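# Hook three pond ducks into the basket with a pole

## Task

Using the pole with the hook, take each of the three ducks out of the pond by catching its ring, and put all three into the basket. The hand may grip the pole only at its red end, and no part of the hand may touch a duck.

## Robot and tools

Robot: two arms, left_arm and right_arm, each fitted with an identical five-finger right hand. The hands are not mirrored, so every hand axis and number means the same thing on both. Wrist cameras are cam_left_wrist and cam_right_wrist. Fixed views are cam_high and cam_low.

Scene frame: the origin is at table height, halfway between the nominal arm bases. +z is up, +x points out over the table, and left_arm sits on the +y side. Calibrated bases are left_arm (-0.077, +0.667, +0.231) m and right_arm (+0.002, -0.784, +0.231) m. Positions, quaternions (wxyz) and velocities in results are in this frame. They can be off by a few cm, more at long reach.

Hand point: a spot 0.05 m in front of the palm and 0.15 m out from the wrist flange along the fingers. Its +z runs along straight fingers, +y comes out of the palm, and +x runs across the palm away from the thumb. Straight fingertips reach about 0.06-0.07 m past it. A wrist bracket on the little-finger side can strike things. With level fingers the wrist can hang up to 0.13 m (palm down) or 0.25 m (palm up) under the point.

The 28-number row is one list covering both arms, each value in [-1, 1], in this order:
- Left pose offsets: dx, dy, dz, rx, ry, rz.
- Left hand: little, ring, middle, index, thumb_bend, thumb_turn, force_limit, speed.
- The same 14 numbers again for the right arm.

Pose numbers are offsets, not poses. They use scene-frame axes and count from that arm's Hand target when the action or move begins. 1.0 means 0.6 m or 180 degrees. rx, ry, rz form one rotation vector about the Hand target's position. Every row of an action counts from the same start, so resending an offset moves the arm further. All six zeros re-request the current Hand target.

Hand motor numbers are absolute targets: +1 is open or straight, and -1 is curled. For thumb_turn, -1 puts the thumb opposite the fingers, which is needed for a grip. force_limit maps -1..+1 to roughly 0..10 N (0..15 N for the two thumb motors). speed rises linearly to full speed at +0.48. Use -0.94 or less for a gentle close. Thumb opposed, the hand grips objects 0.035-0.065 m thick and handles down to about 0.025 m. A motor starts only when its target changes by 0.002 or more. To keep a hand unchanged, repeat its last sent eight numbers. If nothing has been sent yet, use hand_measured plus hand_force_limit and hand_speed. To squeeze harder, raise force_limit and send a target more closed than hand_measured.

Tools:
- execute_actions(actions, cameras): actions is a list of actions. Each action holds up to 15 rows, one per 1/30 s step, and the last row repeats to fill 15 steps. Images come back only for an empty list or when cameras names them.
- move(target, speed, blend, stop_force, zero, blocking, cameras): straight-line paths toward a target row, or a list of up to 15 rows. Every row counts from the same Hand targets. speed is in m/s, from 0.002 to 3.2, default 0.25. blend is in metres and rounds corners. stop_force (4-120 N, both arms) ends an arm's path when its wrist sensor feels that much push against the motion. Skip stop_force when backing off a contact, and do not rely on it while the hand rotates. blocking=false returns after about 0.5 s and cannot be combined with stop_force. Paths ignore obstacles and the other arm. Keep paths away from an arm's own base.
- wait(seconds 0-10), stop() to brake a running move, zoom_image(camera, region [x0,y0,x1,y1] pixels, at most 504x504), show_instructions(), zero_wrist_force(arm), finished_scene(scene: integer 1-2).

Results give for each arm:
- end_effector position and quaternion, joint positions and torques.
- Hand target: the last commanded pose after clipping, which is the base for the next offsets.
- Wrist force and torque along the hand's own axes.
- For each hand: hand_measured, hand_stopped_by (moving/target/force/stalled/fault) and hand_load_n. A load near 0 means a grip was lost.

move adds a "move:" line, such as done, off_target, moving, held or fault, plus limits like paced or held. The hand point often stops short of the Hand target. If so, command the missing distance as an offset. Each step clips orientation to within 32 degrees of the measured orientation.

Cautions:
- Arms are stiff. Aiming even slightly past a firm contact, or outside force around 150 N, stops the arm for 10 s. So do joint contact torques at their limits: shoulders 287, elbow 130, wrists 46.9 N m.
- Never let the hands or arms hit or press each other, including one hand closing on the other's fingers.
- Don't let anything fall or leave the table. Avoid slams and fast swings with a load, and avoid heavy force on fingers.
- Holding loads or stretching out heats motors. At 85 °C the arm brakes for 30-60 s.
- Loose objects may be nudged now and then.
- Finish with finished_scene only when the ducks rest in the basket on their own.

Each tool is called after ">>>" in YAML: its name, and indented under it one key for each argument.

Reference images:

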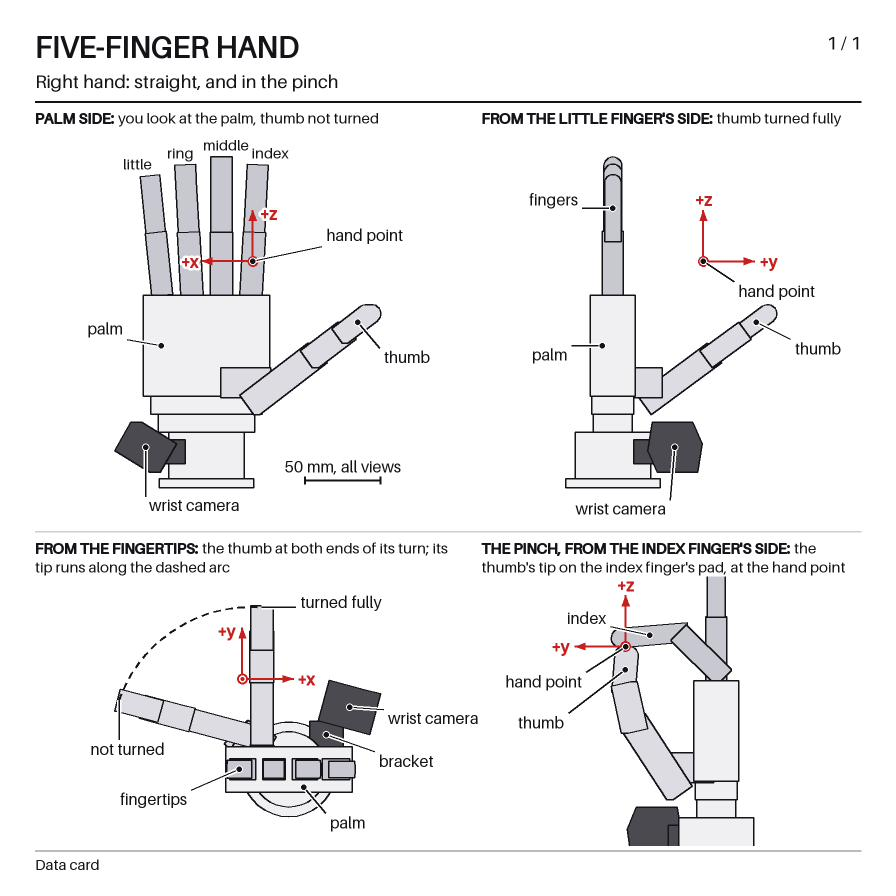

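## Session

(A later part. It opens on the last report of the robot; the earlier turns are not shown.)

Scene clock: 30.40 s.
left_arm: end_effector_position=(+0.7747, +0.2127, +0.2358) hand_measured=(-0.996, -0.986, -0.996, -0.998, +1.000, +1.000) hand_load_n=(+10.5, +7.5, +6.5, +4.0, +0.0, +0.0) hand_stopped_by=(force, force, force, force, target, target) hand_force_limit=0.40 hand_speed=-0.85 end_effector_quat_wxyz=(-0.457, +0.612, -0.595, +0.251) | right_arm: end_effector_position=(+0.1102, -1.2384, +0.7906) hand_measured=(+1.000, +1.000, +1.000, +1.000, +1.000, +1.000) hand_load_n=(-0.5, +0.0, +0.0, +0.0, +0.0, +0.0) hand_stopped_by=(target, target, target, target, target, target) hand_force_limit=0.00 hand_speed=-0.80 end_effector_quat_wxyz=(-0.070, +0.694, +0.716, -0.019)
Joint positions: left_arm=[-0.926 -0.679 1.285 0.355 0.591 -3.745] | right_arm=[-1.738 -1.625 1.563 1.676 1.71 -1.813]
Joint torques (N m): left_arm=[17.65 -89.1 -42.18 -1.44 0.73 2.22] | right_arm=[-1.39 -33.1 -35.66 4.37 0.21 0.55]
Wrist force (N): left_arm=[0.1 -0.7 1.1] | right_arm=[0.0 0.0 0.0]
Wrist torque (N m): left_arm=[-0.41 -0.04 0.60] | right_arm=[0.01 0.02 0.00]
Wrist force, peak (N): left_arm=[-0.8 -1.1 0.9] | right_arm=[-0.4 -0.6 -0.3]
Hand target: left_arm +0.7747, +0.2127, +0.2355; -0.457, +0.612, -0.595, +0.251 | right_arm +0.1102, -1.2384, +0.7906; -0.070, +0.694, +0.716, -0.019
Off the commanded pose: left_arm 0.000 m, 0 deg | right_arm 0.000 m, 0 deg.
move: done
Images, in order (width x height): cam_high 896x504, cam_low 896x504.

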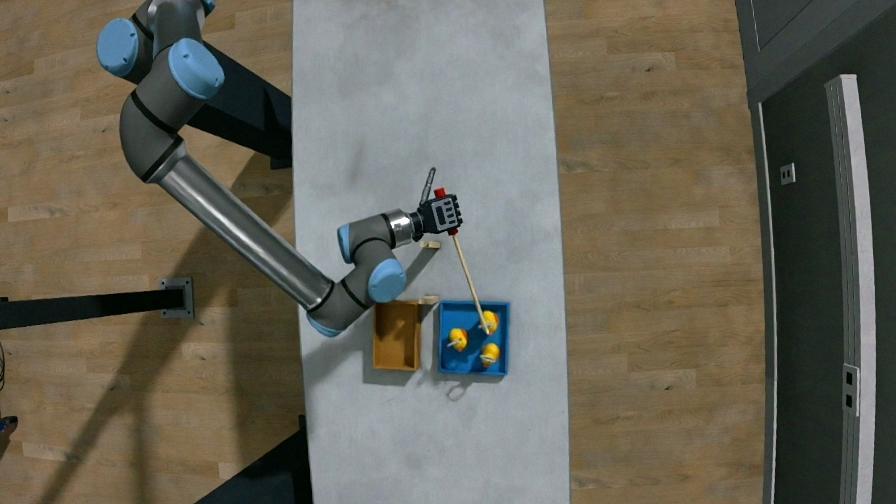

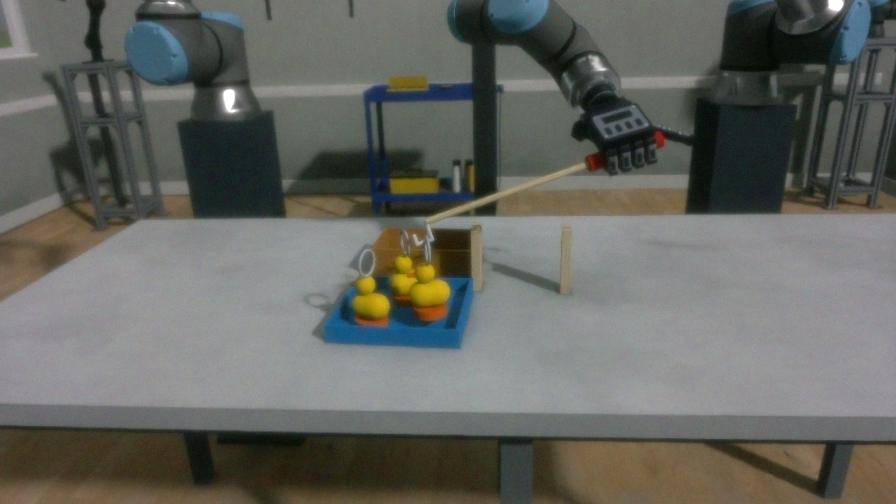

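>>> move:
  target:
    - [0,0,0.25,0,0,0,-1,-1,-1,-1,1,1,0.4,-0.85,0,0,0,0,0,0,1,1,1,1,1,1,0.0,-0.8]
    - [-0.5112,-0.1145,0.25,0,0,0,-1,-1,-1,-1,1,1,0.4,-0.85,0,0,0,0,0,0,1,1,1,1,1,1,0.0,-0.8]
    - [-0.5112,-0.1145,0.0767,0,0,0,-1,-1,-1,-1,1,1,0.4,-0.85,0,0,0,0,0,0,1,1,1,1,1,1,0.0,-0.8]
  speed: [0.1, 0.15, 0.1]
  blend: [0.03, 0.03, 0]
  cameras: ["cam_high","cam_low"]

>>> zoom_image:
  camera: "cam_high"
  region: [350, 270, 520, 400]

>>> zoom_image:
  camera: "cam_low"
  region: [320, 180, 520, 340]

Scene clock: 35.87 s.
left_arm: end_effector_position=(+0.4679, +0.1442, +0.2814) hand_measured=(-0.996, -0.986, -0.996, -0.998, +1.000, +1.000) hand_load_n=(+10.5, +7.0, +6.5, +4.0, +0.0, +0.0) hand_stopped_by=(force, force, force, force, target, target) hand_force_limit=0.40 hand_speed=-0.85 end_effector_quat_wxyz=(-0.457, +0.612, -0.595, +0.251) | right_arm: end_effector_position=(+0.1102, -1.2384, +0.7906) hand_measured=(+1.000, +1.000, +1.000, +1.000, +1.000, +1.000) hand_load_n=(+0.0, +0.0, +0.0, +0.0, +0.0, +0.5) hand_stopped_by=(target, target, target, target, target, target) hand_force_limit=0.00 hand_speed=-0.80 end_effector_quat_wxyz=(-0.070, +0.694, +0.716, -0.019)
Joint positions: left_arm=[-1.322 -0.805 1.612 0.822 0.475 -4.508] | right_arm=[-1.738 -1.625 1.563 1.676 1.71 -1.813]
Joint torques (N m): left_arm=[18.48 -107.08 -33.32 6.41 -1.95 3.11] | right_arm=[-1.92 -38.06 -34.95 4.31 -0.13 0.79]
Wrist force (N): left_arm=[0.5 -0.2 1.3] | right_arm=[0.4 0.1 -0.1]
Wrist torque (N m): left_arm=[-0.29 -0.07 0.52] | right_arm=[0.02 -0.05 0.02]
Wrist force, peak (N): left_arm=[0.8 1.1 1.6] | right_arm=[0.8 -0.4 0.1]
Hand target: left_arm +0.4679, +0.1440, +0.2815; -0.457, +0.612, -0.595, +0.251 | right_arm +0.1102, -1.2384, +0.7906; -0.070, +0.694, +0.716, -0.019
Off the commanded pose: left_arm 0.000 m, 0 deg | right_arm 0.000 m, 0 deg.
move: done
Images, in order (width x height): cam_high 896x504, cam_low 896x504.

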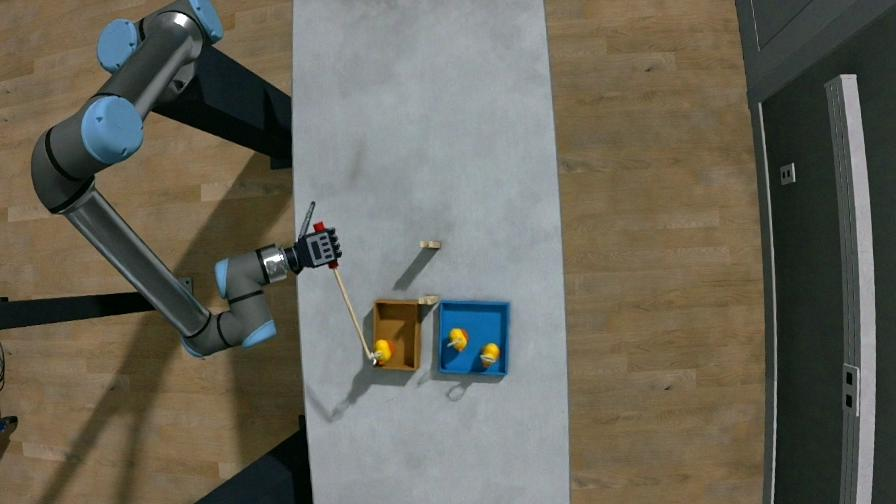

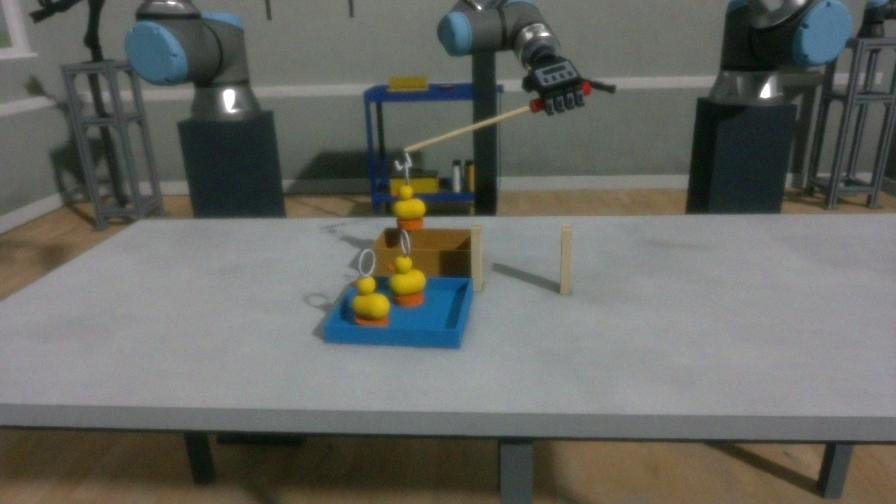

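Scaled by 2.965.

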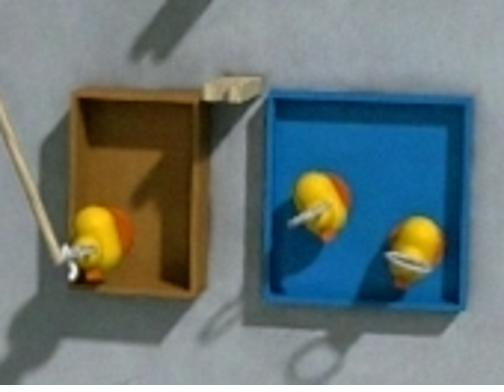

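Scaled by 2.520.

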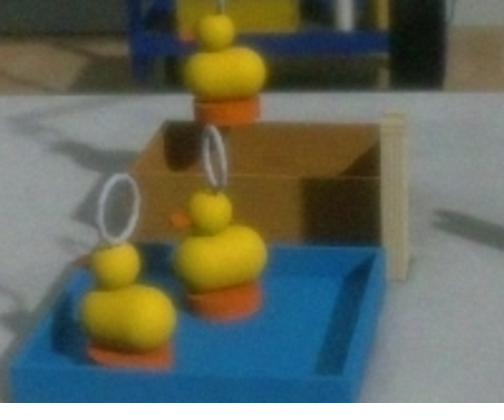

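>>> move:
  target: [0.006,0.0,-0.0833,0,0,0,-1,-1,-1,-1,1,1,0.4,-0.85,0,0,0,0,0,0,1,1,1,1,1,1,0.0,-0.8]
  speed: 0.06
  cameras: ["cam_high","cam_low"]

>>> zoom_image:
  camera: "cam_high"
  region: [350, 280, 450, 390]

>>> zoom_image:
  camera: "cam_low"
  region: [320, 140, 520, 300]

Scene clock: 37.43 s.
left_arm: end_effector_position=(+0.4716, +0.1440, +0.2313) hand_measured=(-0.996, -0.986, -0.996, -0.998, +1.000, +1.000) hand_load_n=(+10.5, +7.0, +6.0, +4.0, +0.0, +0.0) hand_stopped_by=(force, force, force, force, target, target) hand_force_limit=0.40 hand_speed=-0.85 end_effector_quat_wxyz=(-0.457, +0.612, -0.595, +0.251) end_effector_velocity=(+0.000, +0.000, +0.004) end_effector_angular_velocity=(+0.002, +0.000, +0.000) | right_arm: end_effector_position=(+0.1102, -1.2384, +0.7906) hand_measured=(+1.000, +1.000, +1.000, +1.000, +1.000, +1.000) hand_load_n=(+0.0, +0.0, +0.0, +0.0, +0.0, +0.0) hand_stopped_by=(target, target, target, target, target, target) hand_force_limit=0.00 hand_speed=-0.80 end_effector_quat_wxyz=(-0.070, +0.694, +0.716, -0.019)
Joint positions: left_arm=[-1.317 -0.744 1.608 0.754 0.475 -4.498] | right_arm=[-1.738 -1.625 1.563 1.676 1.71 -1.813]
Joint velocities: left_arm=[0 -0.005 0 0.007 0 0] | right_arm=[within noise]
Joint torques (N m): left_arm=[7.53 -109.65 -34.77 6.86 -3.11 1.61] | right_arm=[-1.29 -36.86 -34.9 4.22 0.33 0.66]
Wrist force (N): left_arm=[0.2 0.0 1.0] | right_arm=[0.1 -0.2 0.0]
Wrist torque (N m): left_arm=[-0.26 0.00 0.50] | right_arm=[-0.03 0.00 0.00]
Wrist force, peak (N): left_arm=[0.4 0.8 1.8] | right_arm=[0.0 0.4 0.4]
Hand target: left_arm +0.4715, +0.1440, +0.2315; -0.457, +0.612, -0.595, +0.251 | right_arm +0.1102, -1.2384, +0.7906; -0.070, +0.694, +0.716, -0.019
Off the commanded pose: left_arm 0.000 m, 0 deg | right_arm 0.000 m, 0 deg.
move: done
Images, in order (width x height): cam_high 896x504, cam_low 896x504.

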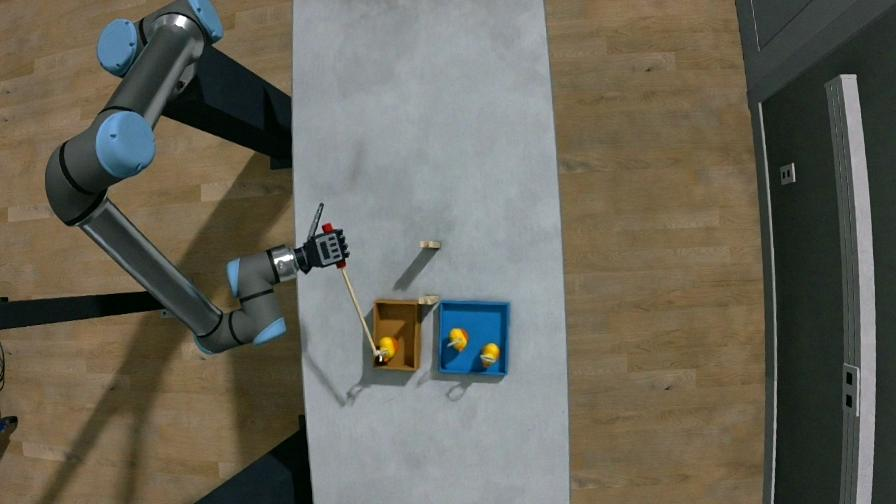

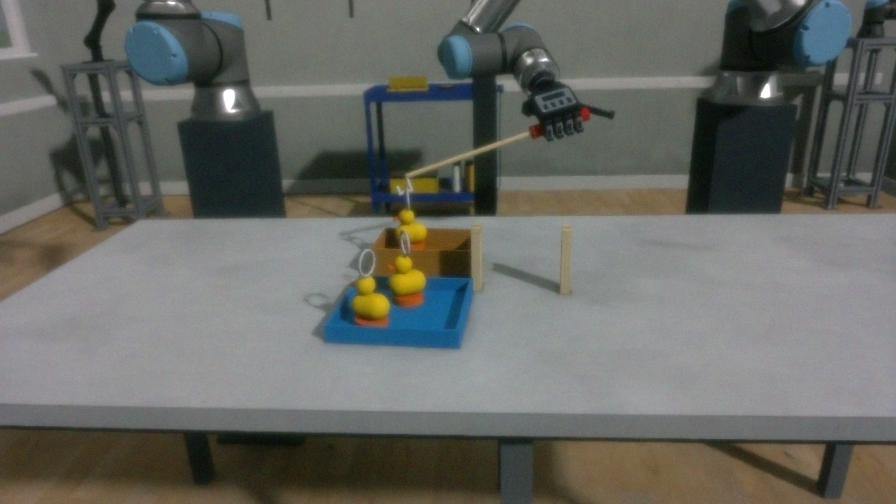

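Scaled by 4.582.

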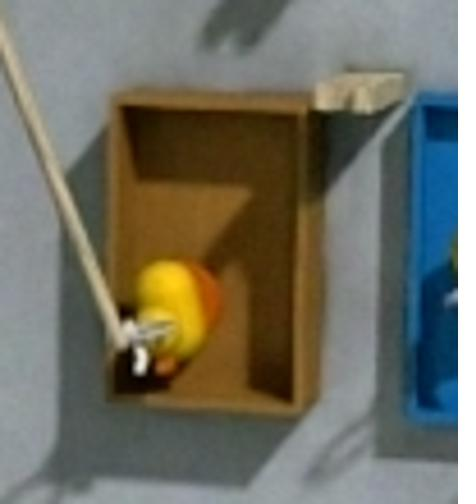

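Scaled by 2.520.

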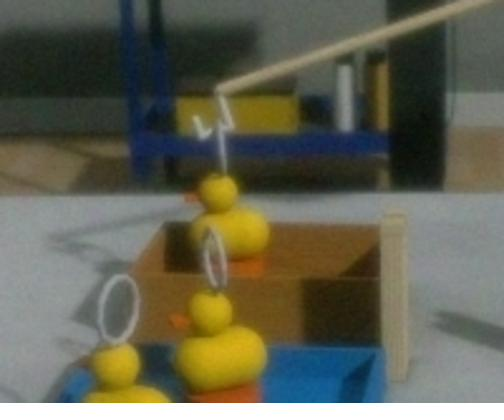

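>>> move:
  target: [0.0,-0.005,-0.06,0,0,0,-1,-1,-1,-1,1,1,0.4,-0.85,0,0,0,0,0,0,1,1,1,1,1,1,0.0,-0.8]
  speed: 0.04
  cameras: ["cam_high","cam_low"]

>>> zoom_image:
  camera: "cam_high"
  region: [350, 280, 450, 390]

>>> zoom_image:
  camera: "cam_low"
  region: [320, 140, 520, 300]

Scene clock: 38.87 s.
left_arm: end_effector_position=(+0.4715, +0.1409, +0.1953) hand_measured=(-0.996, -0.986, -0.996, -0.998, +1.000, +1.000) hand_load_n=(+10.0, +7.0, +6.5, +4.0, +0.0, +0.0) hand_stopped_by=(force, force, force, force, target, target) hand_force_limit=0.40 hand_speed=-0.85 end_effector_quat_wxyz=(-0.457, +0.612, -0.595, +0.251) | right_arm: end_effector_position=(+0.1102, -1.2384, +0.7906) hand_measured=(+1.000, +1.000, +1.000, +1.000, +1.000, +1.000) hand_load_n=(+0.0, +0.0, +0.0, +0.0, +0.0, +0.5) hand_stopped_by=(target, target, target, target, target, target) hand_force_limit=0.00 hand_speed=-0.80 end_effector_quat_wxyz=(-0.070, +0.694, +0.716, -0.019)
Joint positions: left_arm=[-1.319 -0.695 1.598 0.718 0.475 -4.5] | right_arm=[-1.738 -1.625 1.563 1.676 1.71 -1.813]
Joint torques (N m): left_arm=[-15.22 -113.46 -29.48 8.16 0.18 -2.42] | right_arm=[-1.03 -36.7 -36.1 4.14 0.07 1]
Wrist force (N): left_arm=[-0.1 -0.5 0.6] | right_arm=[0.2 -0.1 0.4]
Wrist torque (N m): left_arm=[-0.25 0.12 0.44] | right_arm=[-0.03 -0.03 0.01]
Wrist force, peak (N): left_arm=[0.6 0.0 1.5] | right_arm=[0.3 0.0 -0.7]
Hand target: left_arm +0.4715, +0.1410, +0.1955; -0.457, +0.612, -0.595, +0.251 | right_arm +0.1102, -1.2384, +0.7906; -0.070, +0.694, +0.716, -0.019
Off the commanded pose: left_arm 0.000 m, 0 deg | right_arm 0.000 m, 0 deg.
move: done
Images, in order (width x height): cam_high 896x504, cam_low 896x504.

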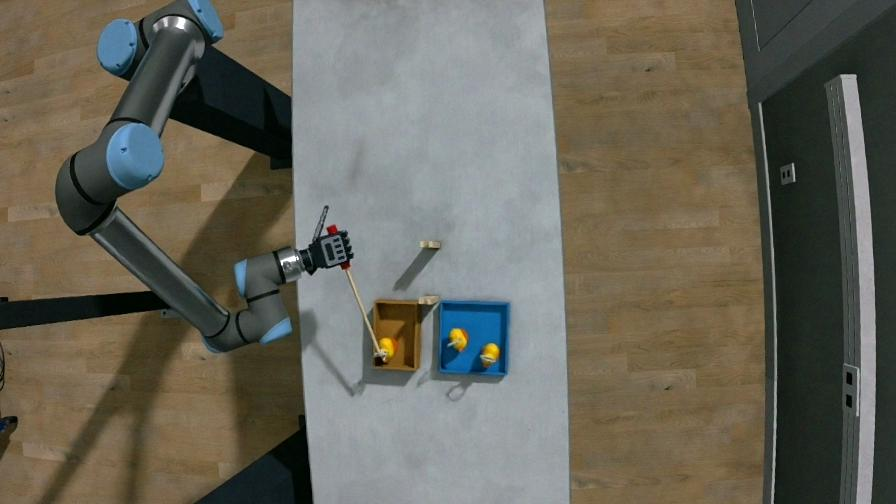

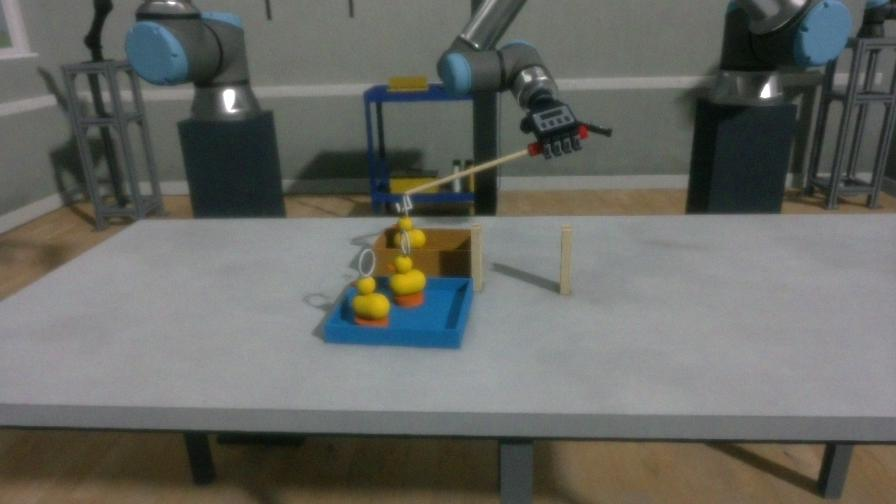

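Scaled by 4.582.

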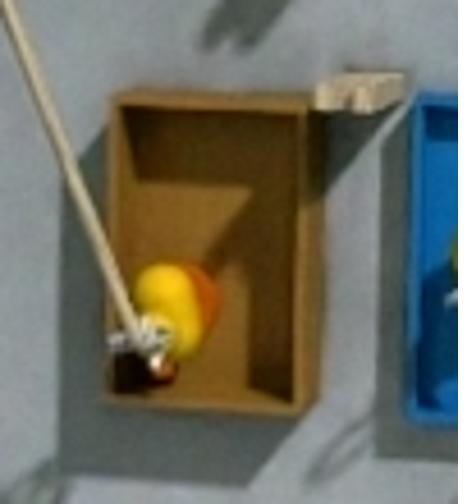

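Scaled by 2.520.

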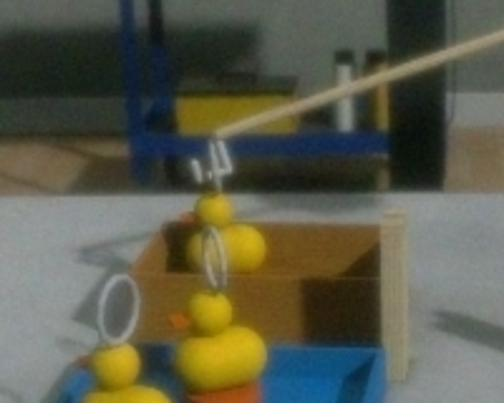

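>>> move:
  target: [-0.0282,0.1132,0,0,0,0,-1,-1,-1,-1,1,1,0.4,-0.85,0,0,0,0,0,0,1,1,1,1,1,1,0.0,-0.8]
  speed: 0.05
  cameras: ["cam_high","cam_low"]

>>> zoom_image:
  camera: "cam_high"
  region: [350, 280, 450, 390]

>>> zoom_image:
  camera: "cam_low"
  region: [320, 140, 520, 300]

Scene clock: 40.80 s.
left_arm: end_effector_position=(+0.4546, +0.2091, +0.1956) hand_measured=(-0.996, -0.986, -0.996, -0.998, +1.000, +1.000) hand_load_n=(+10.5, +7.0, +6.5, +4.0, +0.0, +0.0) hand_stopped_by=(force, force, force, force, target, target) hand_force_limit=0.40 hand_speed=-0.85 end_effector_quat_wxyz=(-0.457, +0.612, -0.595, +0.251) | right_arm: end_effector_position=(+0.1102, -1.2384, +0.7906) hand_measured=(+1.000, +1.000, +1.000, +1.000, +1.000, +1.000) hand_load_n=(+0.0, +0.0, +0.0, +0.0, +0.0, +0.0) hand_stopped_by=(target, target, target, target, target, target) hand_force_limit=0.00 hand_speed=-0.80 end_effector_quat_wxyz=(-0.070, +0.694, +0.716, -0.019)
Joint positions: left_arm=[-1.316 -0.763 1.756 0.622 0.475 -4.494] | right_arm=[-1.738 -1.625 1.563 1.676 1.71 -1.813]
Joint torques (N m): left_arm=[11.79 -64.89 -34.08 8.38 -3.08 3.38] | right_arm=[-1.17 -36.08 -35.26 4.29 0.41 0.89]
Wrist force (N): left_arm=[0.2 -0.8 0.5] | right_arm=[-0.2 0.4 0.2]
Wrist torque (N m): left_arm=[-0.28 0.08 0.30] | right_arm=[0.05 0.03 0.00]
Wrist force, peak (N): left_arm=[0.4 -1.1 0.8] | right_arm=[-0.2 -0.3 -0.8]
Hand target: left_arm +0.4546, +0.2090, +0.1955; -0.457, +0.612, -0.595, +0.251 | right_arm +0.1102, -1.2384, +0.7906; -0.070, +0.694, +0.716, -0.019
Off the commanded pose: left_arm 0.000 m, 0 deg | right_arm 0.000 m, 0 deg.
move: done
Images, in order (width x height): cam_high 896x504, cam_low 896x504.

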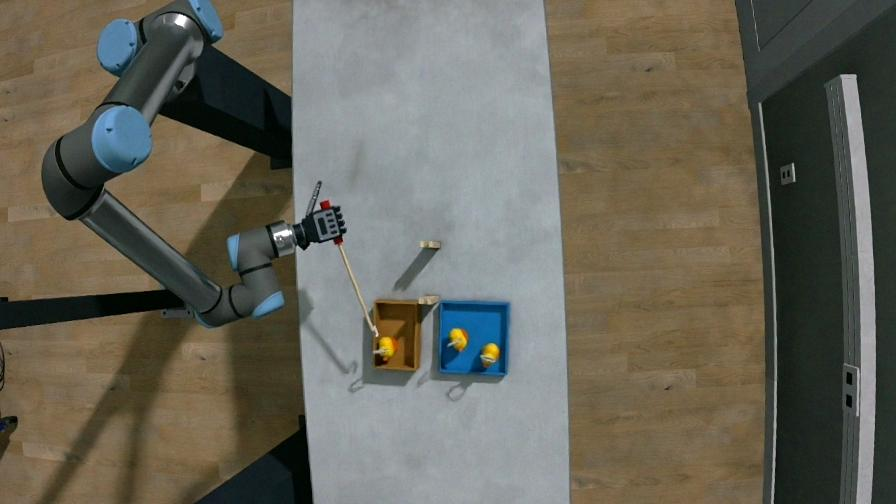

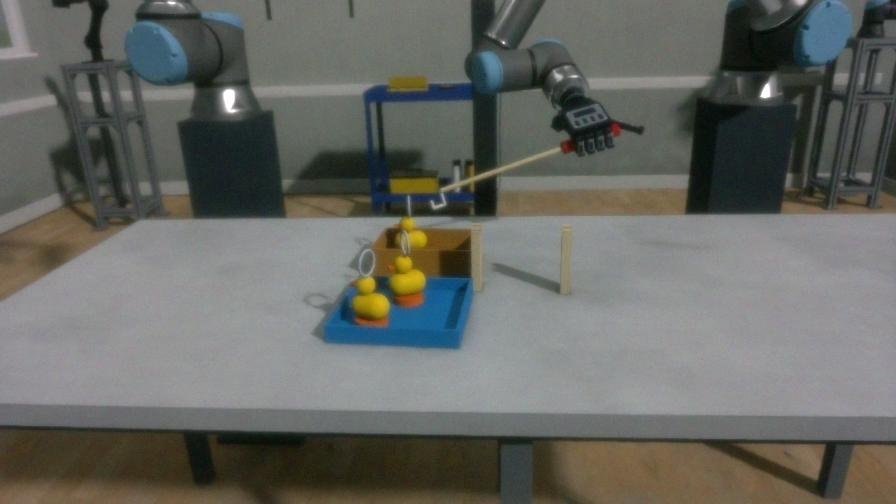

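Scaled by 4.582.

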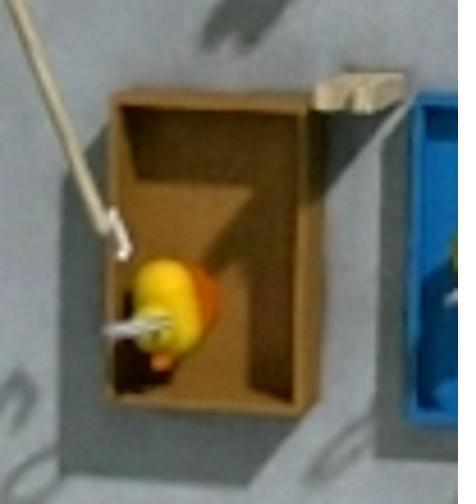

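Scaled by 2.520.

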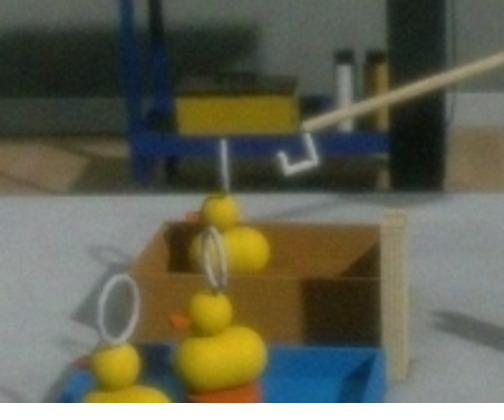

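>>> move:
  target:
    - [0,0.0,0.1408,0,0,0,-1,-1,-1,-1,1,1,0.4,-0.85,0,0,0,0,0,0,1,1,1,1,1,1,0.0,-0.8]
    - [0.3473,0.0217,0.1408,0,0,0,-1,-1,-1,-1,1,1,0.4,-0.85,0,0,0,0,0,0,1,1,1,1,1,1,0.0,-0.8]
    - [0.3473,0.0217,0.035,0,0,0,-1,-1,-1,-1,1,1,0.4,-0.85,0,0,0,0,0,0,1,1,1,1,1,1,0.0,-0.8]
  speed: [0.15, 0.2, 0.1]
  blend: [0.03, 0.02, 0]
  cameras: ["cam_high","cam_low"]

>>> zoom_image:
  camera: "cam_high"
  region: [410, 270, 530, 390]

>>> zoom_image:
  camera: "cam_low"
  region: [340, 200, 480, 330]

Scene clock: 44.27 s.
left_arm: end_effector_position=(+0.6629, +0.2221, +0.2164) hand_measured=(-0.996, -0.986, -0.996, -0.998, +1.000, +1.000) hand_load_n=(+10.0, +7.0, +6.5, +4.0, +0.0, +0.0) hand_stopped_by=(force, force, force, force, target, target) hand_force_limit=0.40 hand_speed=-0.85 end_effector_quat_wxyz=(-0.457, +0.612, -0.595, +0.251) | right_arm: end_effector_position=(+0.1102, -1.2384, +0.7906) hand_measured=(+1.000, +1.000, +1.000, +1.000, +1.000, +1.000) hand_load_n=(+0.0, +0.0, +0.0, +0.0, -0.5, +0.0) hand_stopped_by=(target, target, target, target, target, target) hand_force_limit=0.00 hand_speed=-0.80 end_effector_quat_wxyz=(-0.070, +0.694, +0.716, -0.019)
Joint positions: left_arm=[-1.033 -0.748 1.504 0.352 0.536 -3.918] | right_arm=[-1.738 -1.625 1.563 1.676 1.71 -1.813]
Joint torques (N m): left_arm=[-16 -103.43 -33.31 6.07 -2.79 2.52] | right_arm=[-0.89 -35.4 -35.52 4.08 -0.02 1.01]
Wrist force (N): left_arm=[-0.1 -1.3 0.1] | right_arm=[-0.2 -0.2 0.1]
Wrist torque (N m): left_arm=[-0.38 0.10 0.38] | right_arm=[-0.04 0.04 0.00]
Wrist force, peak (N): left_arm=[0.4 -2.8 1.3] | right_arm=[-0.4 -0.7 -0.1]
Hand target: left_arm +0.6630, +0.2220, +0.2165; -0.457, +0.612, -0.595, +0.251 | right_arm +0.1102, -1.2384, +0.7906; -0.070, +0.694, +0.716, -0.019
Off the commanded pose: left_arm 0.000 m, 0 deg | right_arm 0.000 m, 0 deg.
move: done
Images, in order (width x height): cam_high 896x504, cam_low 896x504.

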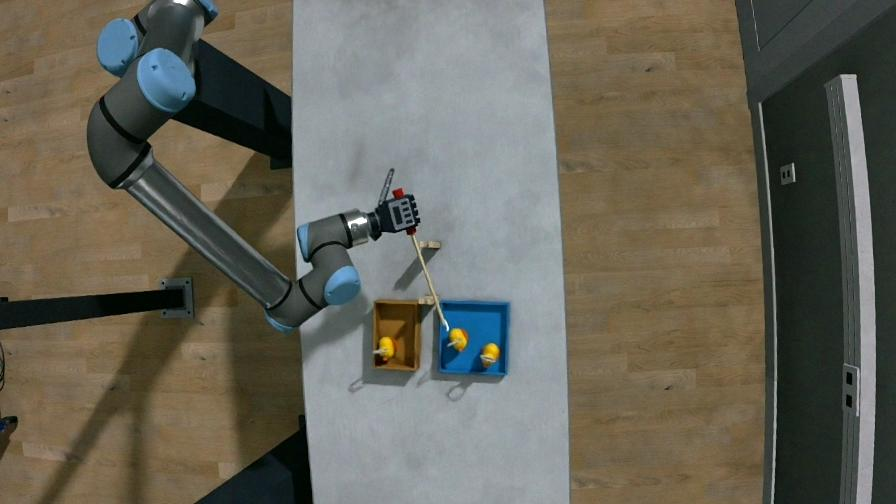

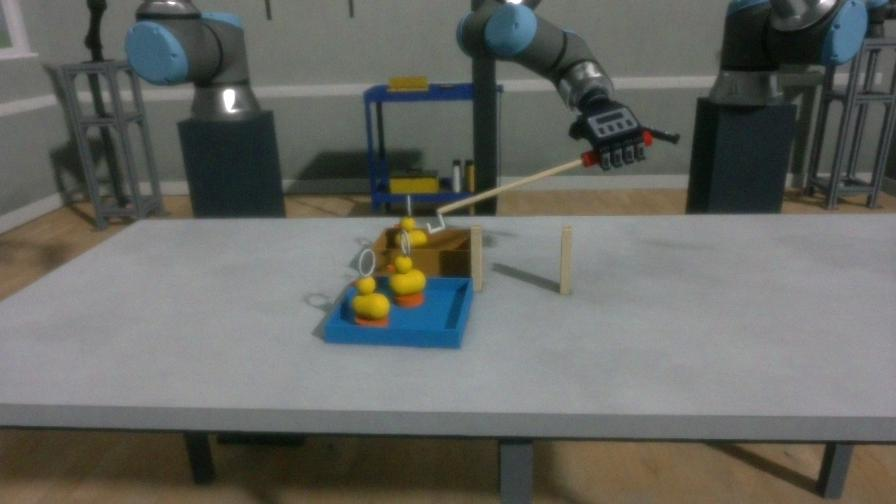

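Scaled by 4.200.

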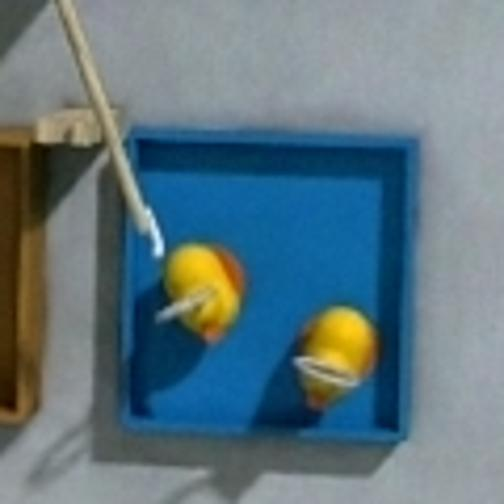

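Scaled by 3.600.

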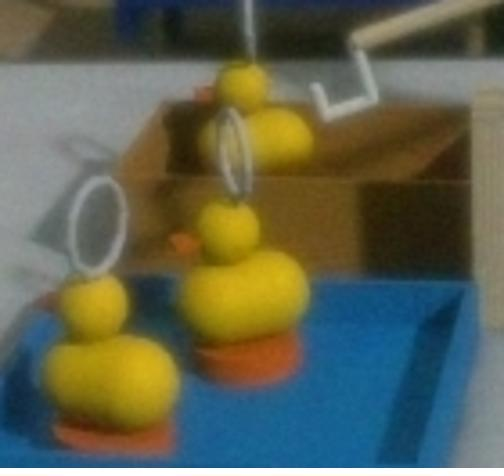

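>>> move:
  target:
    - [0.0,0.0,-0.035,0,0,0,-1,-1,-1,-1,1,1,0.4,-0.85,0,0,0,0,0,0,1,1,1,1,1,1,0.0,-0.8]
    - [0.0121,-0.0323,-0.035,0,0,0,-1,-1,-1,-1,1,1,0.4,-0.85,0,0,0,0,0,0,1,1,1,1,1,1,0.0,-0.8]
  speed: [0.06, 0.06]
  blend: [0.008, 0]
  cameras: ["cam_high","cam_low"]

>>> zoom_image:
  camera: "cam_high"
  region: [410, 270, 530, 390]

>>> zoom_image:
  camera: "cam_low"
  region: [340, 200, 480, 330]

Scene clock: 47.87 s.
left_arm: end_effector_position=(+0.6702, +0.2024, +0.1955) hand_measured=(-0.996, -0.986, -0.996, -0.998, +1.000, +1.000) hand_load_n=(+10.0, +7.0, +6.5, +4.0, +0.0, -0.5) hand_stopped_by=(force, force, force, force, target, target) hand_force_limit=0.40 hand_speed=-0.85 end_effector_quat_wxyz=(-0.457, +0.612, -0.595, +0.251) end_effector_velocity=(-0.001, +0.001, -0.001) end_effector_angular_velocity=(-0.001, -0.001, +0.000) | right_arm: end_effector_position=(+0.1102, -1.2384, +0.7906) hand_measured=(+1.000, +1.000, +1.000, +1.000, +1.000, +1.000) hand_load_n=(+0.0, +0.0, +0.0, +0.0, +0.0, +0.0) hand_stopped_by=(target, target, target, target, target, target) hand_force_limit=0.00 hand_speed=-0.80 end_effector_quat_wxyz=(-0.070, +0.694, +0.716, -0.019)
Joint positions: left_arm=[-1.039 -0.699 1.455 0.361 0.534 -3.927] | right_arm=[-1.738 -1.625 1.563 1.676 1.71 -1.813]
Joint velocities: left_arm=[0 -0.002 0.005 -0.005 0 0] | right_arm=[within noise]
Joint torques (N m): left_arm=[14.66 -113.44 -15.31 -0.03 -1.58 1.09] | right_arm=[-2.12 -36.55 -35.37 4.17 0.34 1.17]
Wrist force (N): left_arm=[-0.3 -0.7 0.9] | right_arm=[-0.2 -0.2 -0.4]
Wrist torque (N m): left_arm=[-0.35 0.10 0.41] | right_arm=[0.00 0.05 -0.02]
Wrist force, peak (N): left_arm=[-0.2 -2.0 -0.4] | right_arm=[-0.7 -0.3 -0.4]
Hand target: left_arm +0.6703, +0.2026, +0.1955; -0.457, +0.612, -0.595, +0.251 | right_arm +0.1102, -1.2384, +0.7906; -0.070, +0.694, +0.716, -0.019
Off the commanded pose: left_arm 0.000 m, 0 deg | right_arm 0.000 m, 0 deg.
move: done
Images, in order (width x height): cam_high 896x504, cam_low 896x504.

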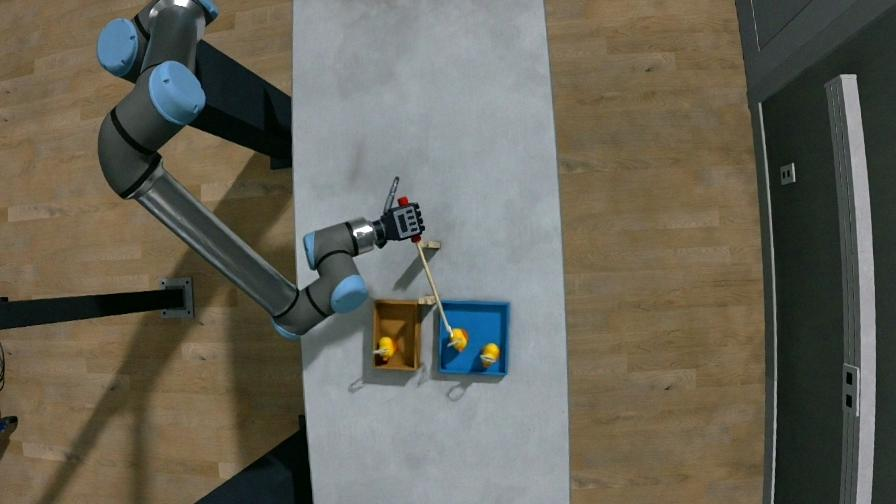

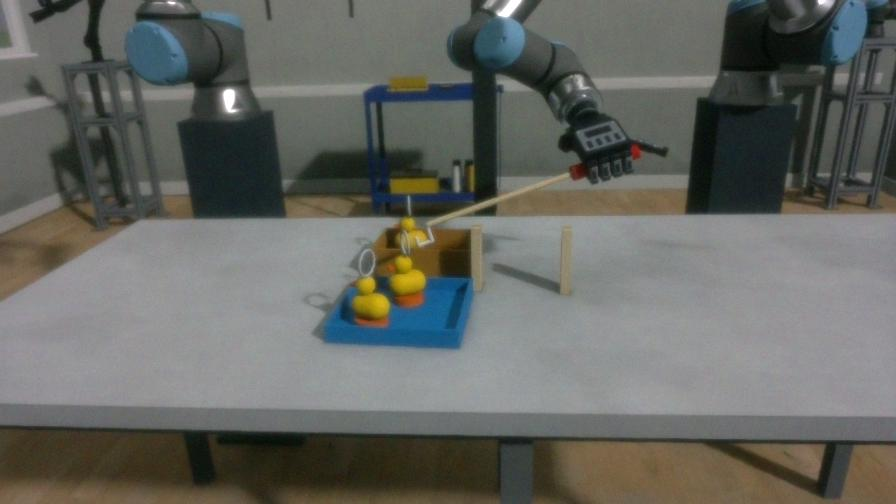

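Scaled by 4.200.

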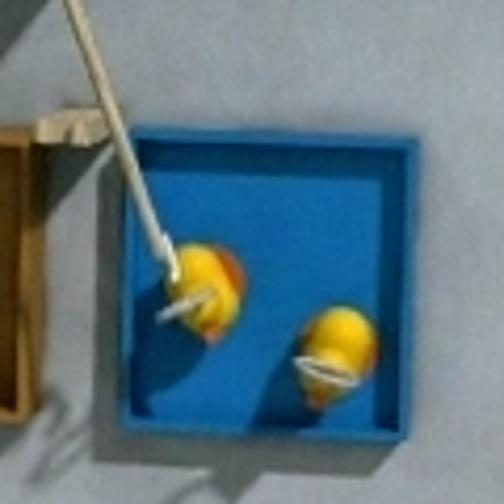

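Scaled by 3.600.

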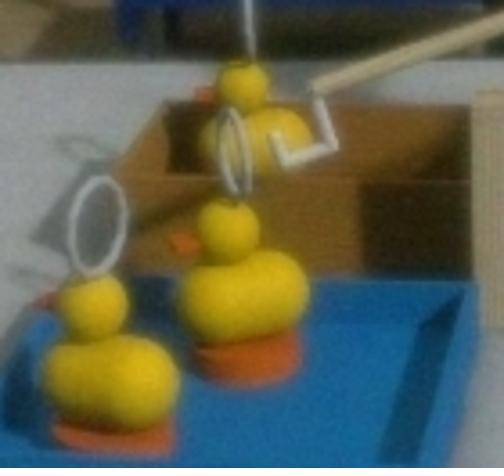

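>>> move:
  target: [0.0177,-0.0637,0.0,0,0,0,-1,-1,-1,-1,1,1,0.4,-0.85,0,0,0,0,0,0,1,1,1,1,1,1,0.0,-0.8]
  speed: 0.06
  cameras: ["cam_high","cam_low"]

>>> zoom_image:
  camera: "cam_high"
  region: [410, 270, 530, 390]

>>> zoom_image:
  camera: "cam_low"
  region: [340, 200, 480, 330]

Scene clock: 49.10 s.
left_arm: end_effector_position=(+0.6808, +0.1642, +0.1955) hand_measured=(-0.996, -0.986, -0.996, -0.998, +1.000, +1.000) hand_load_n=(+10.5, +7.0, +6.5, +4.0, +0.0, +0.0) hand_stopped_by=(force, force, force, force, target, target) hand_force_limit=0.40 hand_speed=-0.85 end_effector_quat_wxyz=(-0.457, +0.612, -0.595, +0.251) | right_arm: end_effector_position=(+0.1102, -1.2384, +0.7906) hand_measured=(+1.000, +1.000, +1.000, +1.000, +1.000, +1.000) hand_load_n=(+0.0, +0.0, +0.0, +0.0, +0.0, +0.0) hand_stopped_by=(target, target, target, target, target, target) hand_force_limit=0.00 hand_speed=-0.80 end_effector_quat_wxyz=(-0.070, +0.694, +0.716, -0.019)
Joint positions: left_arm=[-1.052 -0.651 1.358 0.43 0.528 -3.951] | right_arm=[-1.738 -1.625 1.563 1.676 1.71 -1.813]
Joint torques (N m): left_arm=[16.43 -117 -15.75 -0.46 -0.99 2.49] | right_arm=[-1.97 -37.08 -35.3 4.33 -0.04 1.11]
Wrist force (N): left_arm=[-0.4 -1.2 0.4] | right_arm=[-0.5 -0.2 -0.2]
Wrist torque (N m): left_arm=[-0.41 0.11 0.39] | right_arm=[-0.02 0.10 -0.04]
Wrist force, peak (N): left_arm=[-0.9 -1.4 0.9] | right_arm=[-0.6 0.1 -0.6]
Hand target: left_arm +0.6809, +0.1644, +0.1955; -0.457, +0.612, -0.595, +0.251 | right_arm +0.1102, -1.2384, +0.7906; -0.070, +0.694, +0.716, -0.019
Off the commanded pose: left_arm 0.000 m, 0 deg | right_arm 0.000 m, 0 deg.
move: done
Images, in order (width x height): cam_high 896x504, cam_low 896x504.

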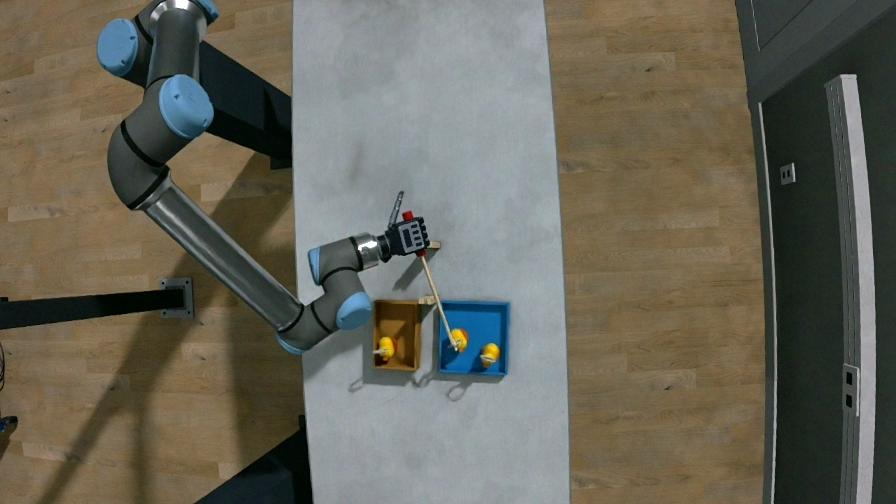

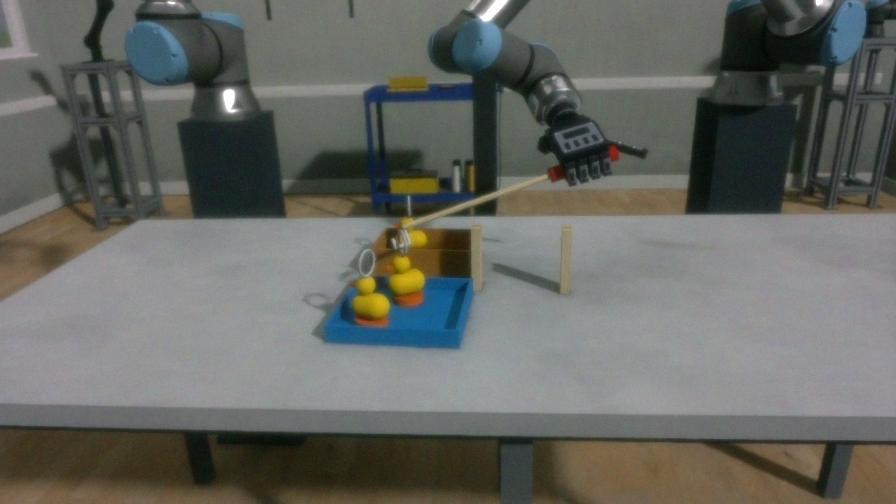

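Scaled by 4.200.

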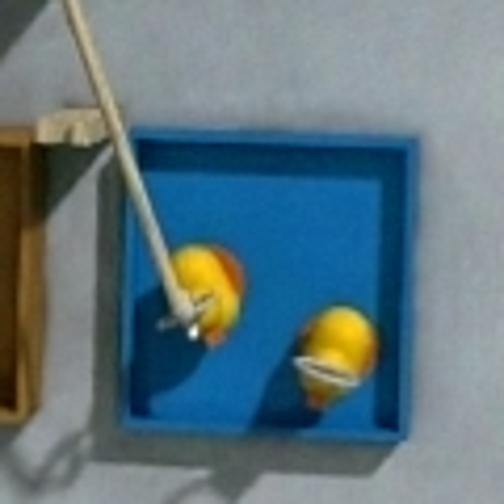

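Scaled by 3.600.

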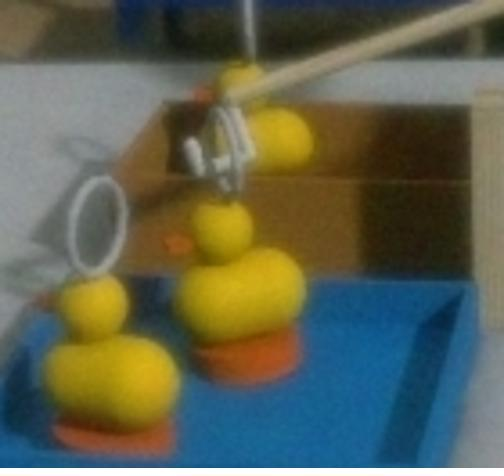

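>>> move:
  target: [-0.0029,0.0113,0.0,0,0,0,-1,-1,-1,-1,1,1,0.4,-0.85,0,0,0,0,0,0,1,1,1,1,1,1,0.0,-0.8]
  speed: 0.04
  cameras: ["cam_high","cam_low"]

>>> zoom_image:
  camera: "cam_high"
  region: [410, 270, 530, 390]

>>> zoom_image:
  camera: "cam_low"
  region: [340, 200, 480, 330]

Scene clock: 50.10 s.
left_arm: end_effector_position=(+0.6791, +0.1713, +0.1955) hand_measured=(-0.996, -0.986, -0.996, -0.998, +1.000, +1.000) hand_load_n=(+10.5, +7.0, +6.5, +4.0, +0.0, -0.5) hand_stopped_by=(force, force, force, force, target, target) hand_force_limit=0.40 hand_speed=-0.85 end_effector_quat_wxyz=(-0.457, +0.612, -0.595, +0.251) | right_arm: end_effector_position=(+0.1102, -1.2384, +0.7906) hand_measured=(+1.000, +1.000, +1.000, +1.000, +1.000, +1.000) hand_load_n=(+0.0, +0.0, +0.0, +0.0, +0.0, +0.0) hand_stopped_by=(target, target, target, target, target, target) hand_force_limit=0.00 hand_speed=-0.80 end_effector_quat_wxyz=(-0.070, +0.694, +0.716, -0.019)
Joint positions: left_arm=[-1.05 -0.66 1.376 0.417 0.529 -3.947] | right_arm=[-1.738 -1.625 1.563 1.676 1.71 -1.813]
Joint torques (N m): left_arm=[7.78 -91.62 -43.24 3.77 0.31 2.86] | right_arm=[-1.87 -35.49 -35.3 3.94 -0.06 0.8]
Wrist force (N): left_arm=[-0.3 -1.0 0.3] | right_arm=[-0.4 -0.1 -0.1]
Wrist torque (N m): left_arm=[-0.37 0.12 0.26] | right_arm=[-0.01 0.07 -0.02]
Wrist force, peak (N): left_arm=[-0.7 -1.2 0.6] | right_arm=[0.3 0.7 0.1]
Hand target: left_arm +0.6791, +0.1712, +0.1955; -0.457, +0.612, -0.595, +0.251 | right_arm +0.1102, -1.2384, +0.7906; -0.070, +0.694, +0.716, -0.019
Off the commanded pose: left_arm 0.000 m, 0 deg | right_arm 0.000 m, 0 deg.
move: done
Images, in order (width x height): cam_high 896x504, cam_low 896x504.

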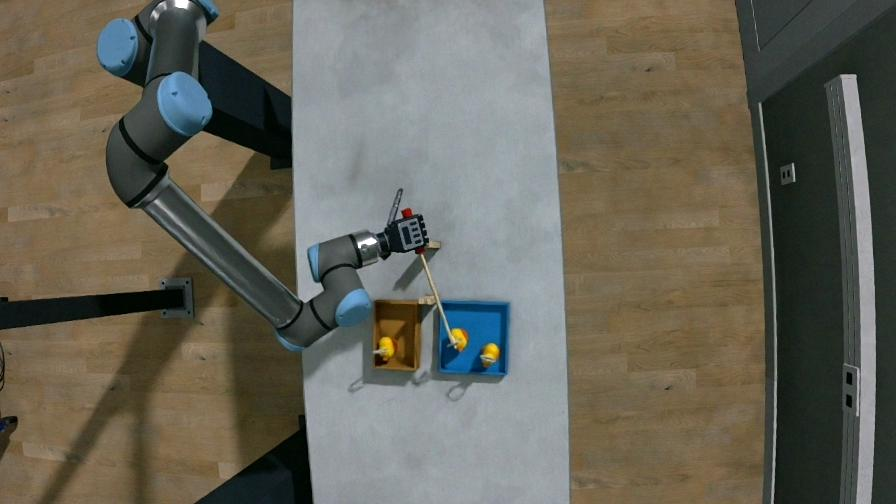

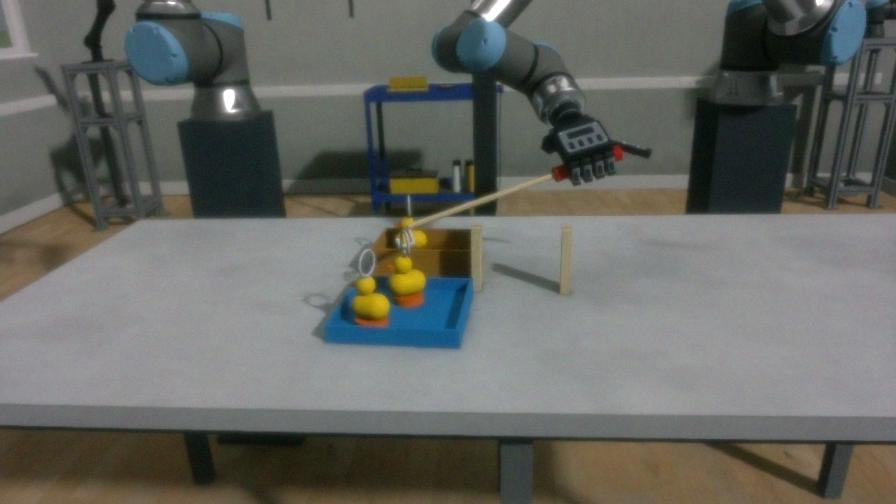

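Scaled by 4.200.

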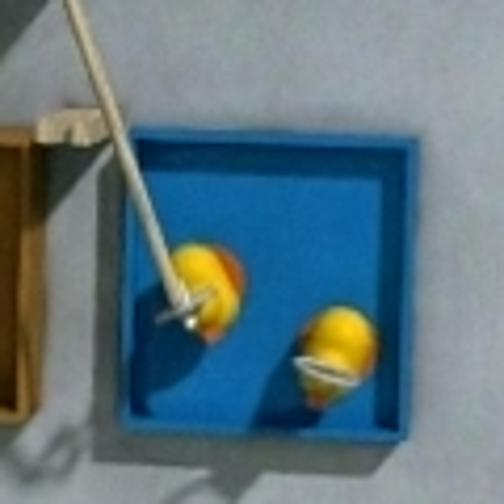

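Scaled by 3.600.

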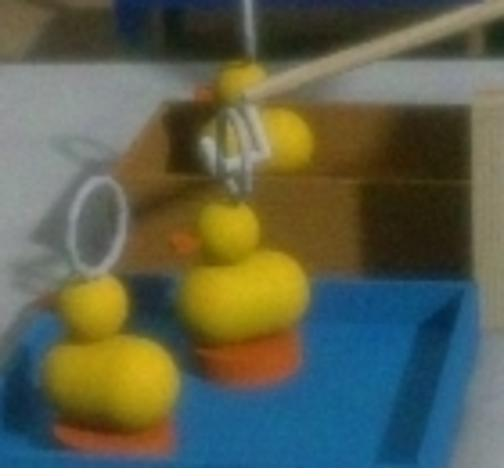

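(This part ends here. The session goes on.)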